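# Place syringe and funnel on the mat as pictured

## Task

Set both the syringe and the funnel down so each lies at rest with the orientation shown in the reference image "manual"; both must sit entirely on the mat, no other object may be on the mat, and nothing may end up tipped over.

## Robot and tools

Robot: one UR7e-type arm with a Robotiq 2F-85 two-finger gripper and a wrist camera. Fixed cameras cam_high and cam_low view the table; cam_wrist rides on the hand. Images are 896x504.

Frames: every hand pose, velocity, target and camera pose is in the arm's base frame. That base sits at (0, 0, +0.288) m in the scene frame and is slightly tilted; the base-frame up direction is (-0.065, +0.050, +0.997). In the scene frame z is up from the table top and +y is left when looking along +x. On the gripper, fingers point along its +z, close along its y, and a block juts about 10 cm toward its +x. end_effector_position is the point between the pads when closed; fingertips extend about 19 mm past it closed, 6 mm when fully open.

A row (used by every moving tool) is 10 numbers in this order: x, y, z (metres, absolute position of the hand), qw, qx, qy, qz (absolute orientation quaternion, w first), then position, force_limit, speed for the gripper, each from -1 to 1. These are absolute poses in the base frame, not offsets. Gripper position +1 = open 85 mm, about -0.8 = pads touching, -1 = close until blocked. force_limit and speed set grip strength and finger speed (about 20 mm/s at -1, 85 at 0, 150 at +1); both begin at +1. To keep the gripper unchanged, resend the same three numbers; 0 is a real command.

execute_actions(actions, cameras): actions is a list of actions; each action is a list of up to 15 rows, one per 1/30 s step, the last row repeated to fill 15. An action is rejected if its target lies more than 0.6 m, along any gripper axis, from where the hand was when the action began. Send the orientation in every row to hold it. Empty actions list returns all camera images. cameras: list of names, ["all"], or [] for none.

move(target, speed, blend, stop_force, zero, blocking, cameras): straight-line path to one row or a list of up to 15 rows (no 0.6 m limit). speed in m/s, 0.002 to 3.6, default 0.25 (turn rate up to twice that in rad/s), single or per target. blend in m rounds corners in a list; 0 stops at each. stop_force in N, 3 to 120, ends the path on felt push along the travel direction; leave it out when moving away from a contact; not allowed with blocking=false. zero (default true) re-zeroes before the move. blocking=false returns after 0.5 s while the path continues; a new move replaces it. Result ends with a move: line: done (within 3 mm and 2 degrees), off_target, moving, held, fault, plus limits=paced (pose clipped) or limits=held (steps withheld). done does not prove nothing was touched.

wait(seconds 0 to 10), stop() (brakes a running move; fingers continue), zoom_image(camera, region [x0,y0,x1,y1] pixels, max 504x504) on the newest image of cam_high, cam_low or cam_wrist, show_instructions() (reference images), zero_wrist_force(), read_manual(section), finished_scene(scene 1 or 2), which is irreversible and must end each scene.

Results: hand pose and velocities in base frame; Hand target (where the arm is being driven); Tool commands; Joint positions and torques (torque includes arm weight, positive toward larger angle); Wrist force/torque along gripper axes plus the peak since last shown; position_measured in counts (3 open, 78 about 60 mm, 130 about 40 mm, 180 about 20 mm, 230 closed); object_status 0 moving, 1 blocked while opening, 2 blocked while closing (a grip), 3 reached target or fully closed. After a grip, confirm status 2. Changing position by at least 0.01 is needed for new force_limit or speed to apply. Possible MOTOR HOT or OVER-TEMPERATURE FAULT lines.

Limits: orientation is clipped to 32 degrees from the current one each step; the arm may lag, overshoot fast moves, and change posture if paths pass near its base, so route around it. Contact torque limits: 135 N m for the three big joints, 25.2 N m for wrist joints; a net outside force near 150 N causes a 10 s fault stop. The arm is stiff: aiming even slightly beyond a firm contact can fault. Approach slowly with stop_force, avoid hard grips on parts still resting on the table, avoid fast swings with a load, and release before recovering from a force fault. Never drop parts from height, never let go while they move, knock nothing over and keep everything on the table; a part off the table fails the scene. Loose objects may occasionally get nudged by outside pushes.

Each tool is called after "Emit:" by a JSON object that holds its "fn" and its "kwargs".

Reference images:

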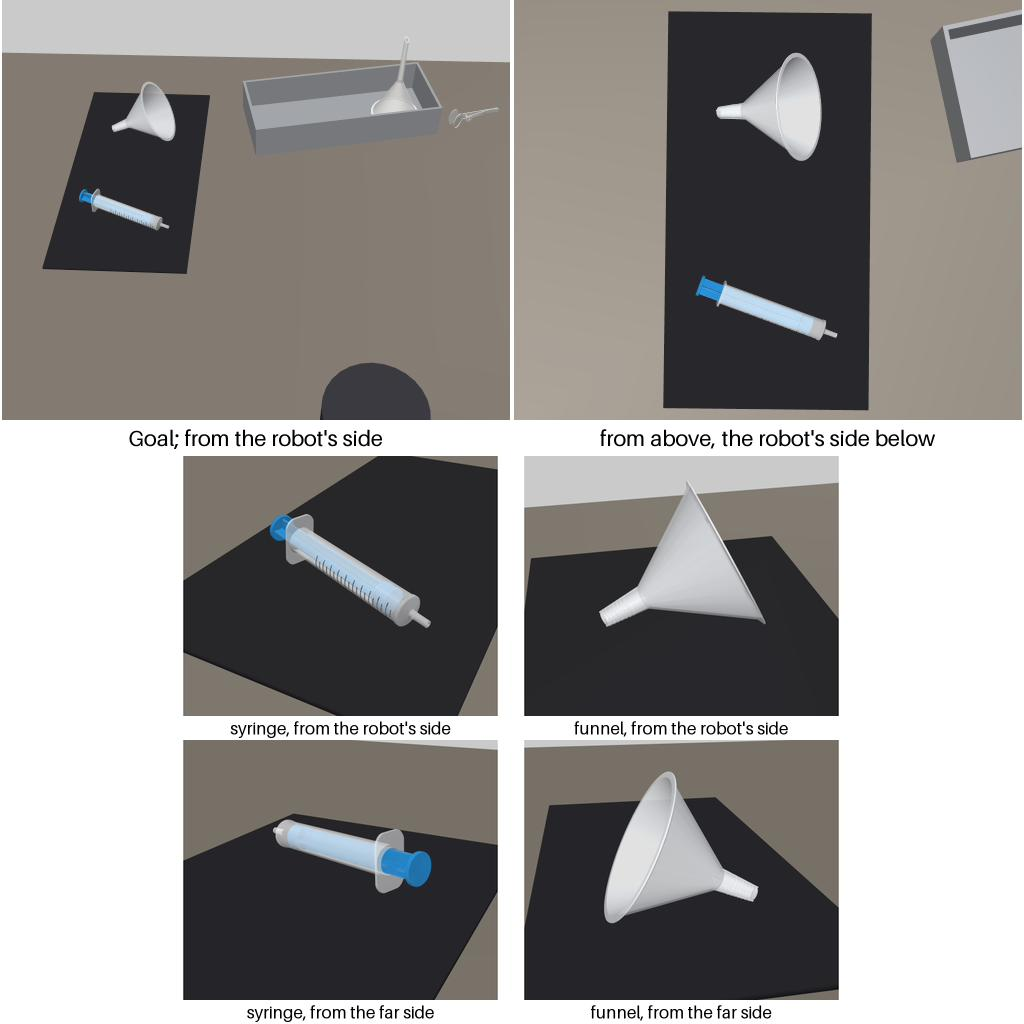

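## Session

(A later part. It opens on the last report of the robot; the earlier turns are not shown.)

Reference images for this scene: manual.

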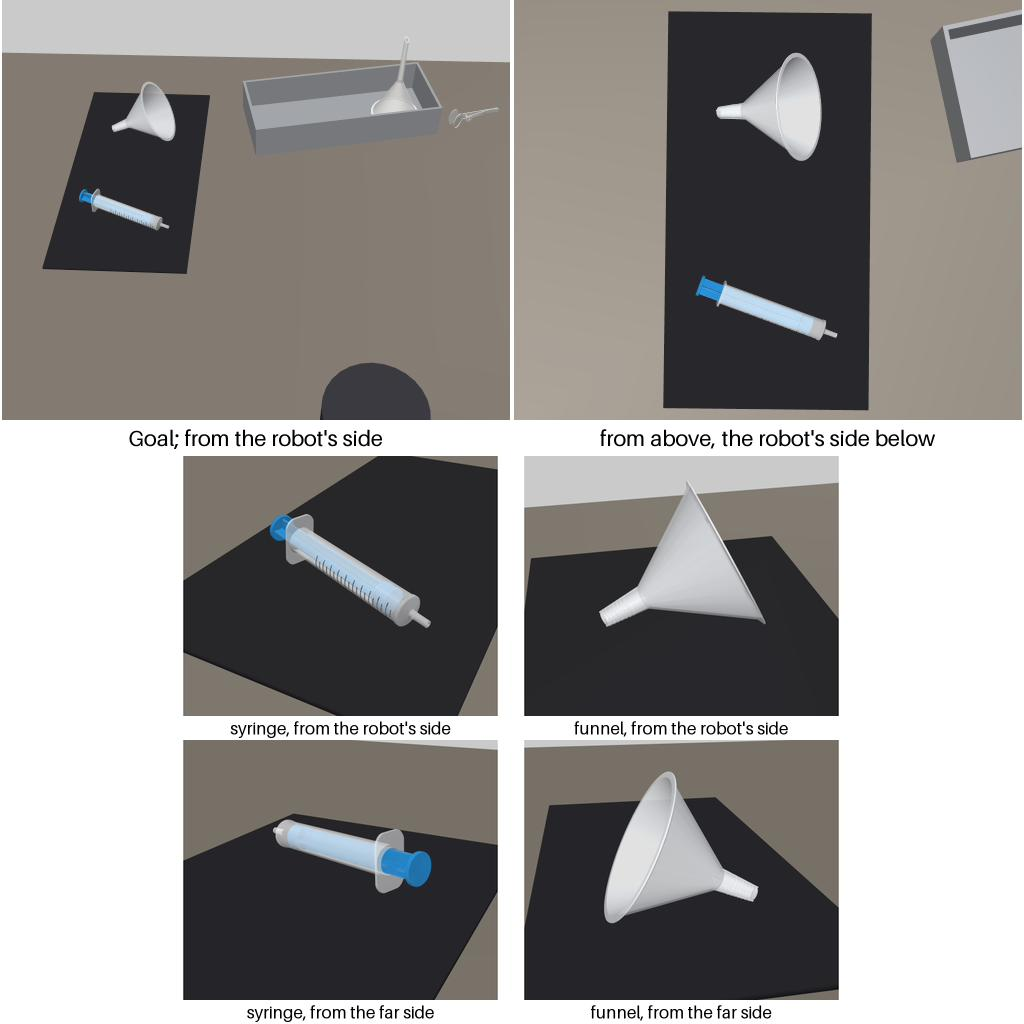

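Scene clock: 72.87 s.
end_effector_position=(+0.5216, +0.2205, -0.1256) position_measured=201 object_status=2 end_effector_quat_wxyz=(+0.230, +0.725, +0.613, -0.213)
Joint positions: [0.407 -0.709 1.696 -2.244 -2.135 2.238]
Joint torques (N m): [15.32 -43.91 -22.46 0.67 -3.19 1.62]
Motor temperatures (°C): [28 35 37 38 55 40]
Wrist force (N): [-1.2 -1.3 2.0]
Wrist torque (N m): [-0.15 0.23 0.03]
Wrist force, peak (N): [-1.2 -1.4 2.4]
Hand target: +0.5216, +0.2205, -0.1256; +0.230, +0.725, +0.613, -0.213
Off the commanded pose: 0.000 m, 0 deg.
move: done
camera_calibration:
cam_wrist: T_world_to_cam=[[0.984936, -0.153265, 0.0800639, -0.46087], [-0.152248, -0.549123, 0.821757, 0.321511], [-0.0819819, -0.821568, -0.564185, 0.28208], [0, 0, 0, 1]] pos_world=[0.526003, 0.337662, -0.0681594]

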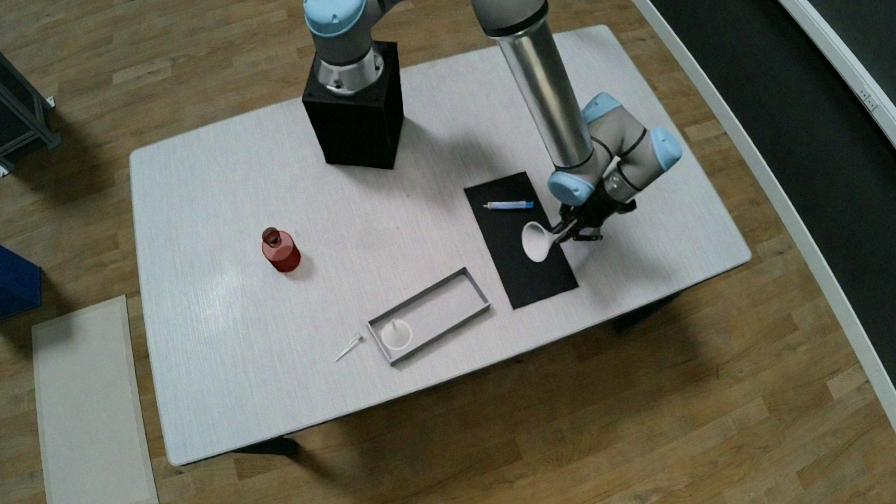

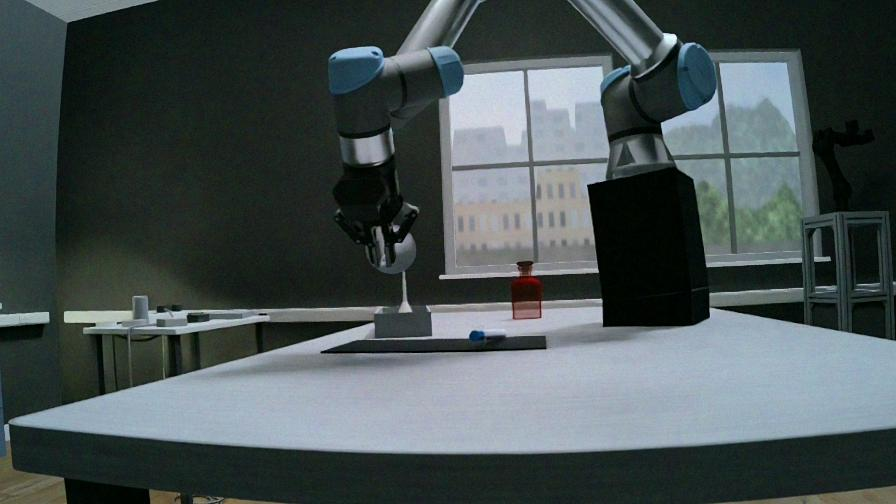

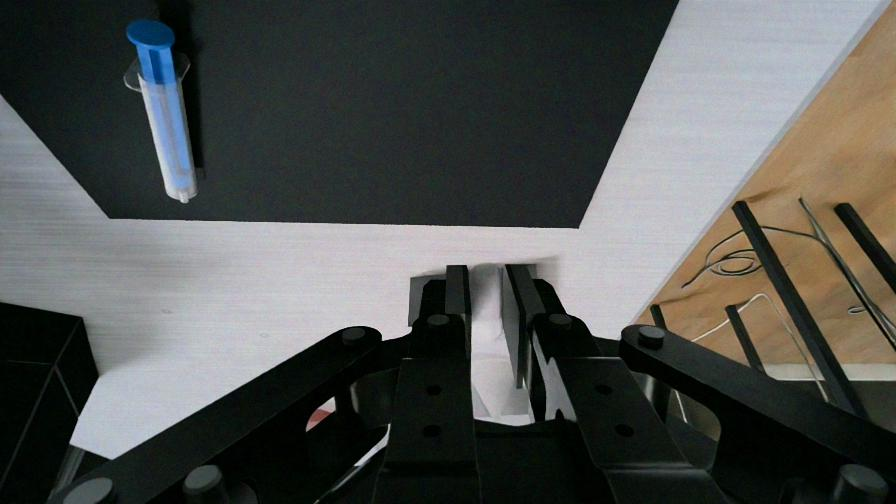

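Emit:
{"fn": "move", "kwargs": {"target": [0.5275, 0.2159, -0.2153, 0.2297, 0.7253, 0.6125, -0.2134, -1, -1, -1], "speed": 0.15}}

Emit:
{"fn": "move", "kwargs": {"target": [0.5293, 0.2145, -0.2432, 0.2297, 0.7253, 0.6125, -0.2134, -1, -1, -1], "speed": 0.01, "stop_force": 3, "cameras": ["cam_wrist", "cam_low", "cam_high"]}}

Emit:
{"fn": "zoom_image", "kwargs": {"camera": "cam_low", "region": [310, 250, 460, 370]}}

Emit:
{"fn": "zoom_image", "kwargs": {"camera": "cam_high", "region": [450, 160, 610, 320]}}

Scene clock: 74.33 s.
end_effector_position=(+0.5275, +0.2159, -0.2151) position_measured=201 object_status=2 end_effector_quat_wxyz=(+0.230, +0.725, +0.613, -0.213)
Joint positions: [0.397 -0.521 1.637 -2.379 -2.139 2.227]
Joint torques (N m): [-5.43 -46.45 -20.1 -4.09 -3.16 -2.02]
Motor temperatures (°C): [28 35 37 38 55 40]
Wrist force (N): [-1.3 -1.3 2.2]
Wrist torque (N m): [-0.15 0.24 0.19]
Wrist force, peak (N): [-0.7 -1.5 3.0]
Hand target: +0.5275, +0.2159, -0.2153; +0.230, +0.725, +0.613, -0.213
Off the commanded pose: 0.000 m, 0 deg.
move: done

Scene clock: 78.13 s.
end_effector_position=(+0.5293, +0.2145, -0.2432) position_measured=201 object_status=2 end_effector_quat_wxyz=(+0.230, +0.725, +0.613, -0.213)
Joint positions: [0.394 -0.46 1.609 -2.413 -2.139 2.223]
Joint torques (N m): [-5.83 -44.96 -19.29 -4.41 -3.12 -2.07]
Motor temperatures (°C): [28 35 37 38 55 40]
Wrist force (N): [-1.3 -1.3 1.8]
Wrist torque (N m): [-0.13 0.20 0.18]
Wrist force, peak (N): [-1.3 -1.6 2.3]
Hand target: +0.5293, +0.2145, -0.2432; +0.230, +0.725, +0.613, -0.213
Off the commanded pose: 0.000 m, 0 deg.
move: done
camera_calibration:
cam_wrist: T_world_to_cam=[[0.984911, -0.153495, 0.0799341, -0.459885], [-0.152249, -0.548901, 0.821905, 0.416065], [-0.0822823, -0.821673, -0.563988, 0.211609], [0, 0, 0, 1]] pos_world=[0.533703, 0.331662, -0.18586]

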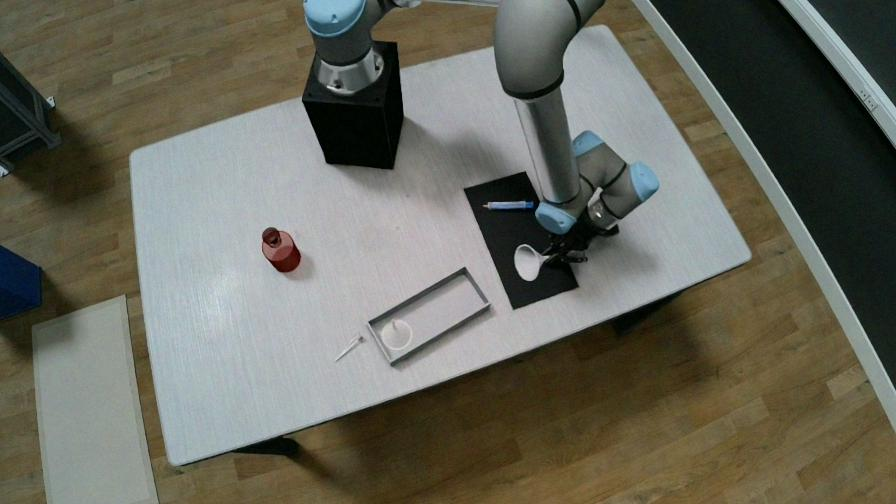

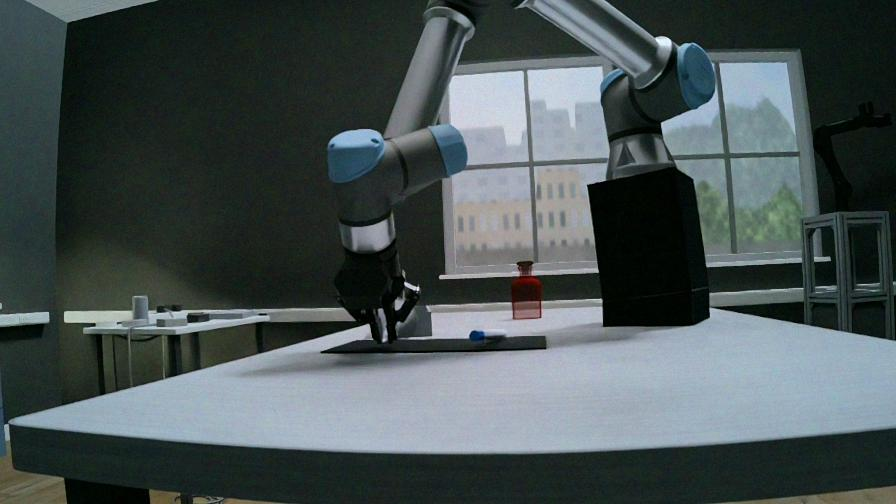

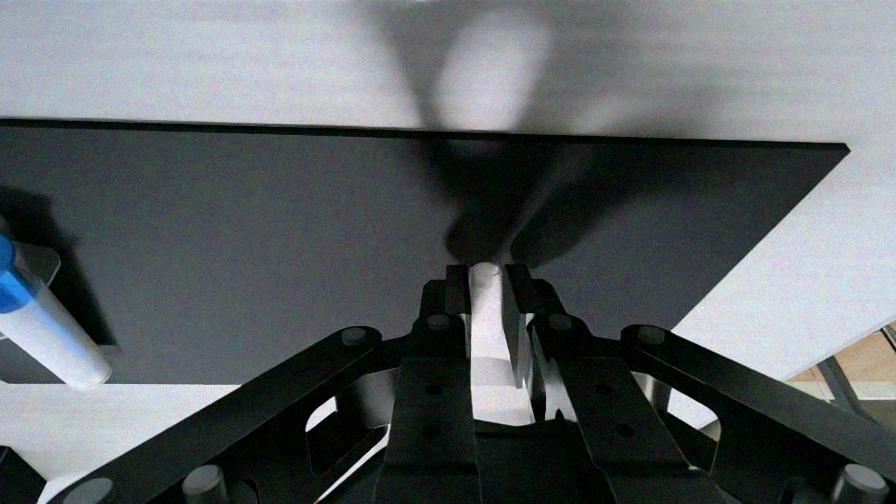

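Scaled by 3.360 from the camera's 896x504 image, which has a finer 1280x720 frame.

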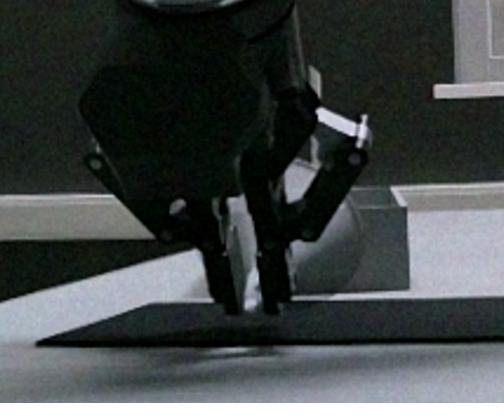

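Scaled by 3.150 from the camera's 896x504 image, which has a finer 1280x720 frame.

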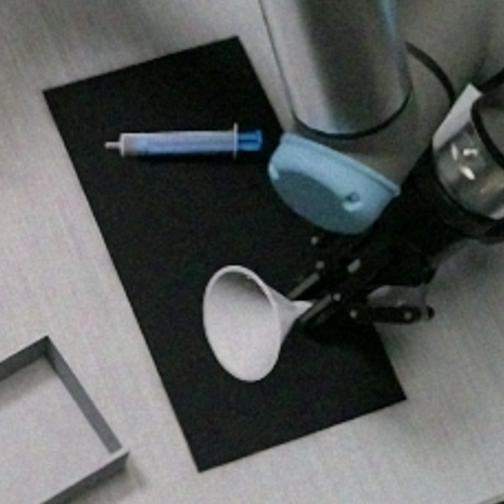

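Emit:
{"fn": "move", "kwargs": {"target": [0.5309, 0.2133, -0.2631, 0.2297, 0.7253, 0.6125, -0.2134, -1, -1, -1], "speed": 0.006, "stop_force": 3, "cameras": ["cam_wrist", "cam_low"]}}

Emit:
{"fn": "zoom_image", "kwargs": {"camera": "cam_low", "region": [340, 290, 460, 370]}}

Scene clock: 80.67 s.
end_effector_position=(+0.5298, +0.2141, -0.2498) position_measured=201 object_status=2 end_effector_quat_wxyz=(+0.230, +0.725, +0.613, -0.213)
Joint positions: [0.393 -0.445 1.601 -2.421 -2.14 2.222]
Joint torques (N m): [2.77 -61.69 -0.57 0.82 -1.51 0.26]
Motor temperatures (°C): [28 35 37 38 55 40]
Wrist force (N): [-2.9 -1.6 -0.9]
Wrist torque (N m): [-0.11 0.20 0.18]
Wrist force, peak (N): [-3.7 -2.0 -1.2]
Hand target: +0.5298, +0.2141, -0.2498; +0.230, +0.725, +0.613, -0.213
Off the commanded pose: 0.013 m, 0 deg.
move: contact
camera_calibration:
cam_wrist: T_world_to_cam=[[0.984919, -0.153414, 0.0799894, -0.460031], [-0.15225, -0.548914, 0.821896, 0.421364], [-0.0821831, -0.82168, -0.563993, 0.207556], [0, 0, 0, 1]] pos_world=[0.534303, 0.331262, -0.19246]
Images, in order (width x height): cam_low 896x504, cam_wrist 896x504.

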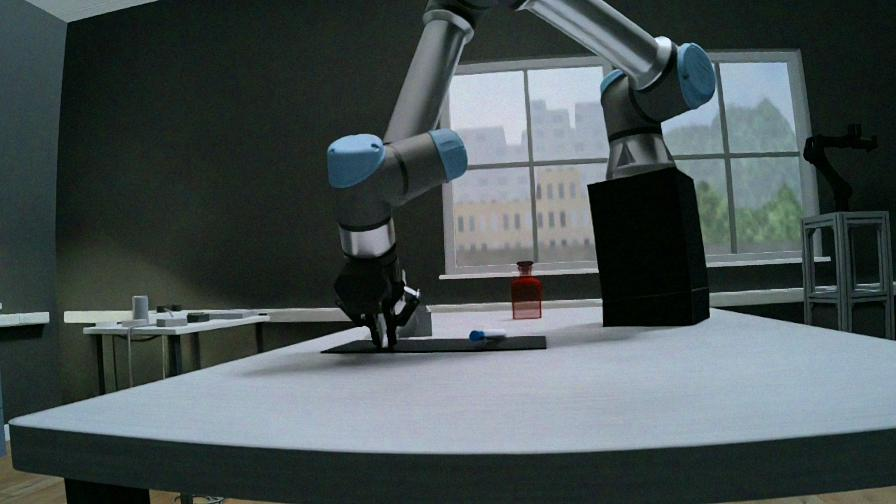

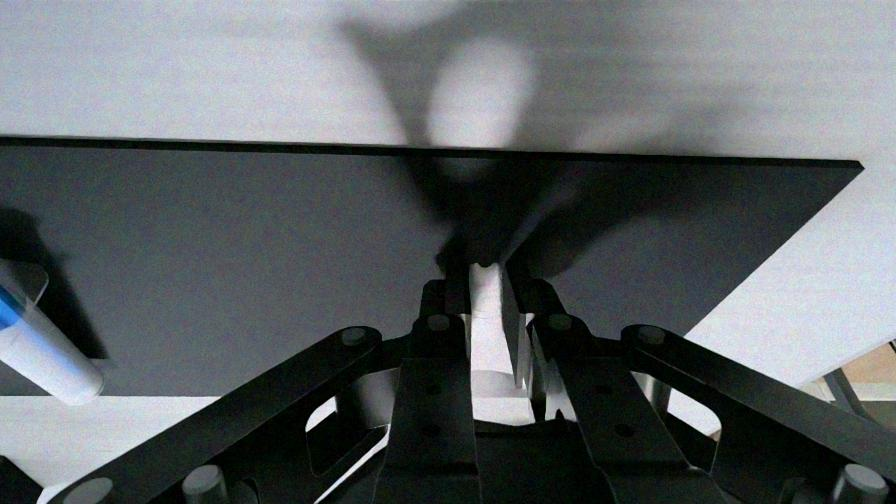

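Scaled by 4.200 from the camera's 896x504 image, which has a finer 1280x720 frame.

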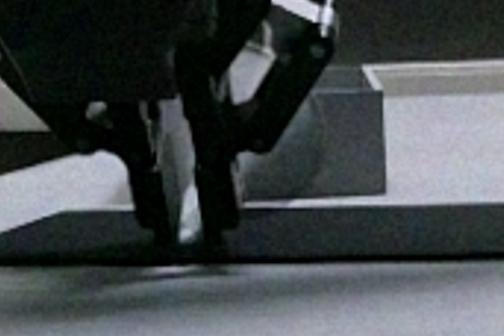

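Emit:
{"fn": "move", "kwargs": {"target": [[0.5298, 0.2141, -0.2498, 0.2297, 0.7253, 0.6125, -0.2134, -0.2, -1, -1],[0.5286, 0.2570, -0.1800, 0.2297, 0.7253, 0.6125, -0.2134, -0.2, -1, -1]], "speed": 0.08, "cameras": ["cam_wrist", "cam_low"]}}

Emit:
{"fn": "zoom_image", "kwargs": {"camera": "cam_low", "region": [340, 290, 460, 370]}}

Scene clock: 83.63 s.
end_effector_position=(+0.5286, +0.2569, -0.1801) position_measured=154 object_status=3 end_effector_quat_wxyz=(+0.230, +0.725, +0.613, -0.213)
Joint positions: [0.454 -0.569 1.577 -2.236 -2.12 2.29]
Joint torques (N m): [14.92 -65.2 -22.13 0.89 1.46 1.76]
Motor temperatures (°C): [28 35 37 38 55 40]
Wrist force (N): [-1.3 -1.3 2.1]
Wrist torque (N m): [-0.15 0.22 0.03]
Wrist force, peak (N): [-3.1 -2.0 -0.6]
Hand target: +0.5286, +0.2570, -0.1800; +0.230, +0.725, +0.613, -0.213
Off the commanded pose: 0.000 m, 0 deg.
move: done
camera_calibration:
cam_wrist: T_world_to_cam=[[0.984922, -0.153405, 0.0799762, -0.457765], [-0.152234, -0.548916, 0.821898, 0.387366], [-0.0821832, -0.82168, -0.563993, 0.281928], [0, 0, 0, 1]] pos_world=[0.533003, 0.374062, -0.12276]
Images, in order (width x height): cam_low 896x504, cam_wrist 896x504.

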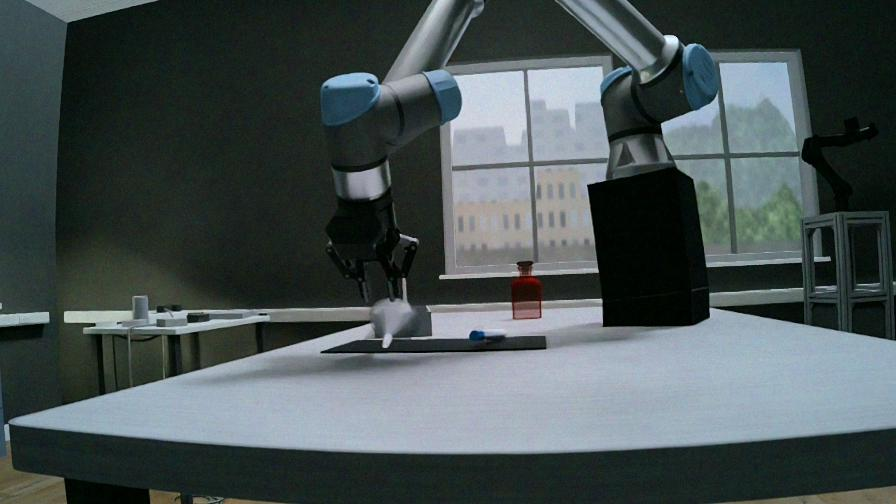

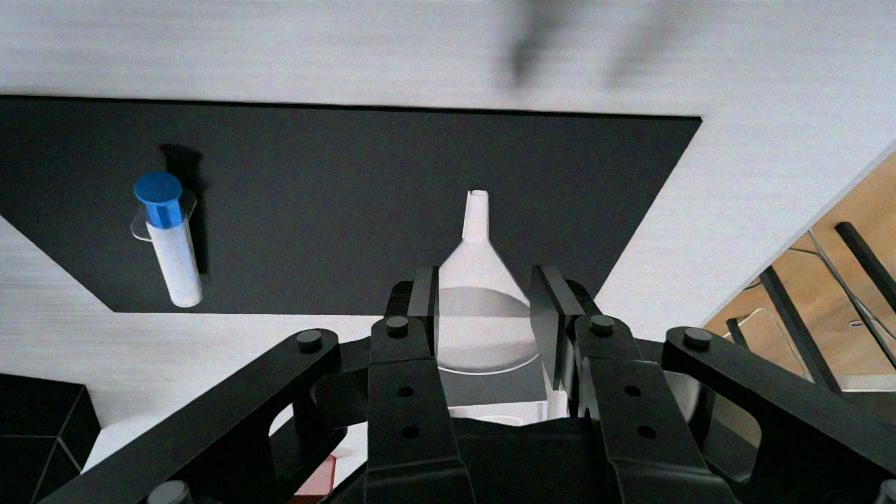

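Scaled by 4.200 from the camera's 896x504 image, which has a finer 1280x720 frame.

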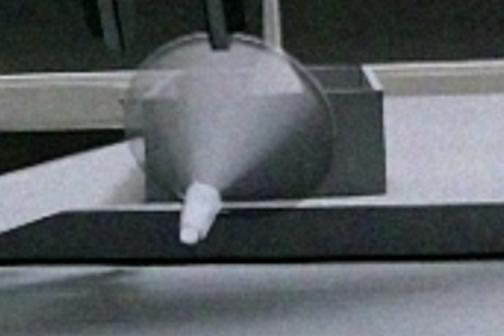

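Emit:
{"fn": "move", "kwargs": {"target": [[0.5180, 0.2650, -0.10, 0.2297, 0.7253, 0.6125, -0.2134, -0.2, -1, -1],[0.36, 0.20, 0.12, 0.0177, -0.4506, 0.8915, -0.0374, 0.2, -1, 0]], "speed": [0.1,0.4], "cameras": ["cam_wrist", "cam_low", "cam_high"]}}

Emit:
{"fn": "zoom_image", "kwargs": {"camera": "cam_high", "region": [450, 160, 610, 320]}}

Scene clock: 89.97 s.
end_effector_position=(+0.3600, +0.2000, +0.1200) position_measured=104 object_status=0 end_effector_quat_wxyz=(+0.018, -0.451, +0.892, -0.037)
Joint positions: [0.219 -1.681 2.259 -2.201 -1.635 -0.718]
Joint torques (N m): [-7.62 -27.54 -28.99 0.11 2.11 -2.21]
Motor temperatures (°C): [28 35 37 38 55 40]
Wrist force (N): [-0.6 -1.1 0.9]
Wrist torque (N m): [-0.17 0.08 0.13]
Wrist force, peak (N): [-0.8 -1.2 2.8]
Hand target: +0.3600, +0.2000, +0.1200; +0.018, -0.451, +0.892, -0.037
Off the commanded pose: 0.000 m, 0 deg.
move: done
camera_calibration:
cam_wrist: T_world_to_cam=[[-0.794824, 0.601269, -0.0820394, 0.184765], [0.548364, 0.769541, 0.327266, -0.372714], [0.259908, 0.215131, -0.941364, 0.105418], [0, 0, 0, 1]] pos_world=[0.32384, 0.153046, 0.236371]

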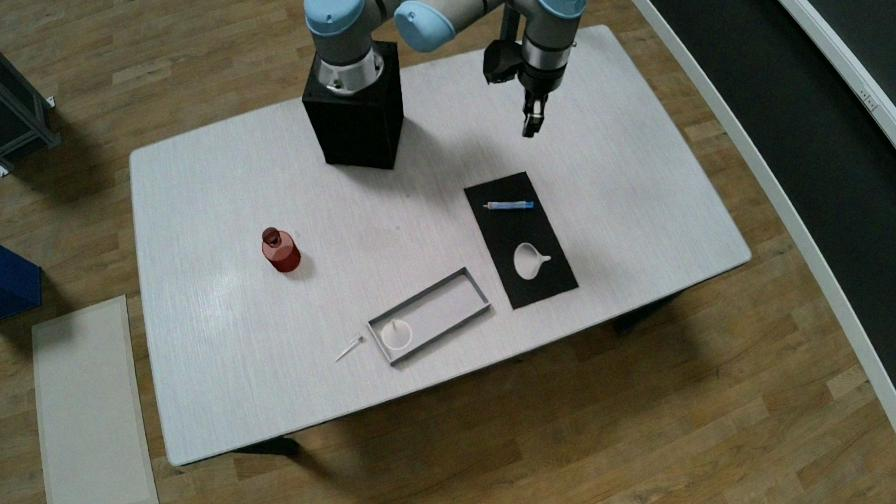

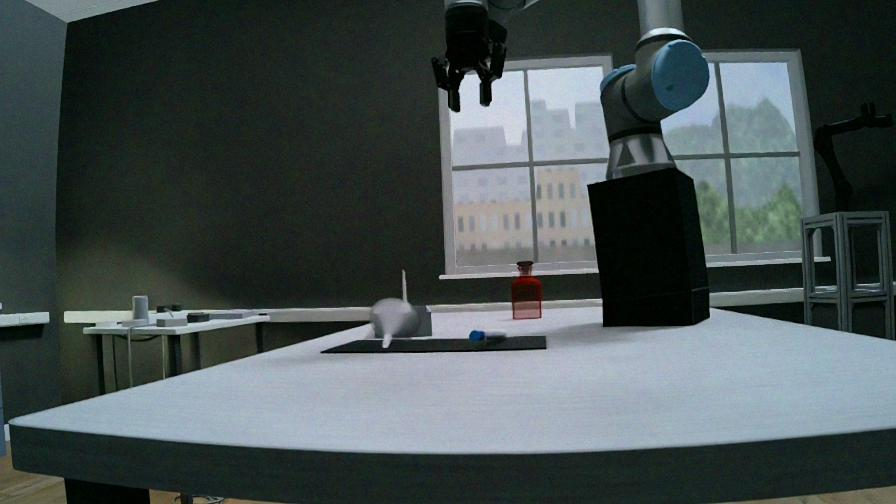

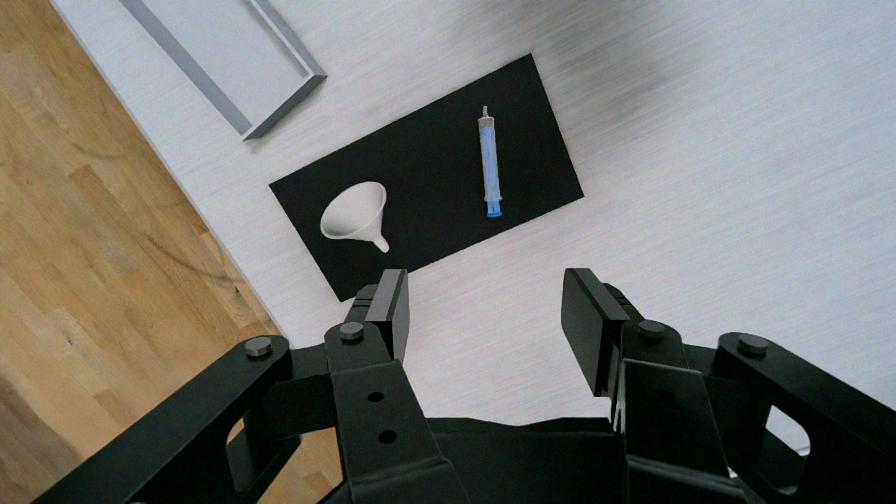

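Scaled by 3.150 from the camera's 896x504 image, which has a finer 1280x720 frame.

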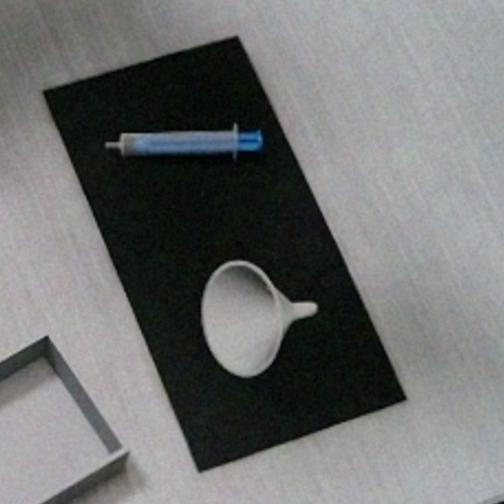

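Emit:
{"fn": "finished_scene", "kwargs": {"scene": 1}}

The scene is finished: the task was done.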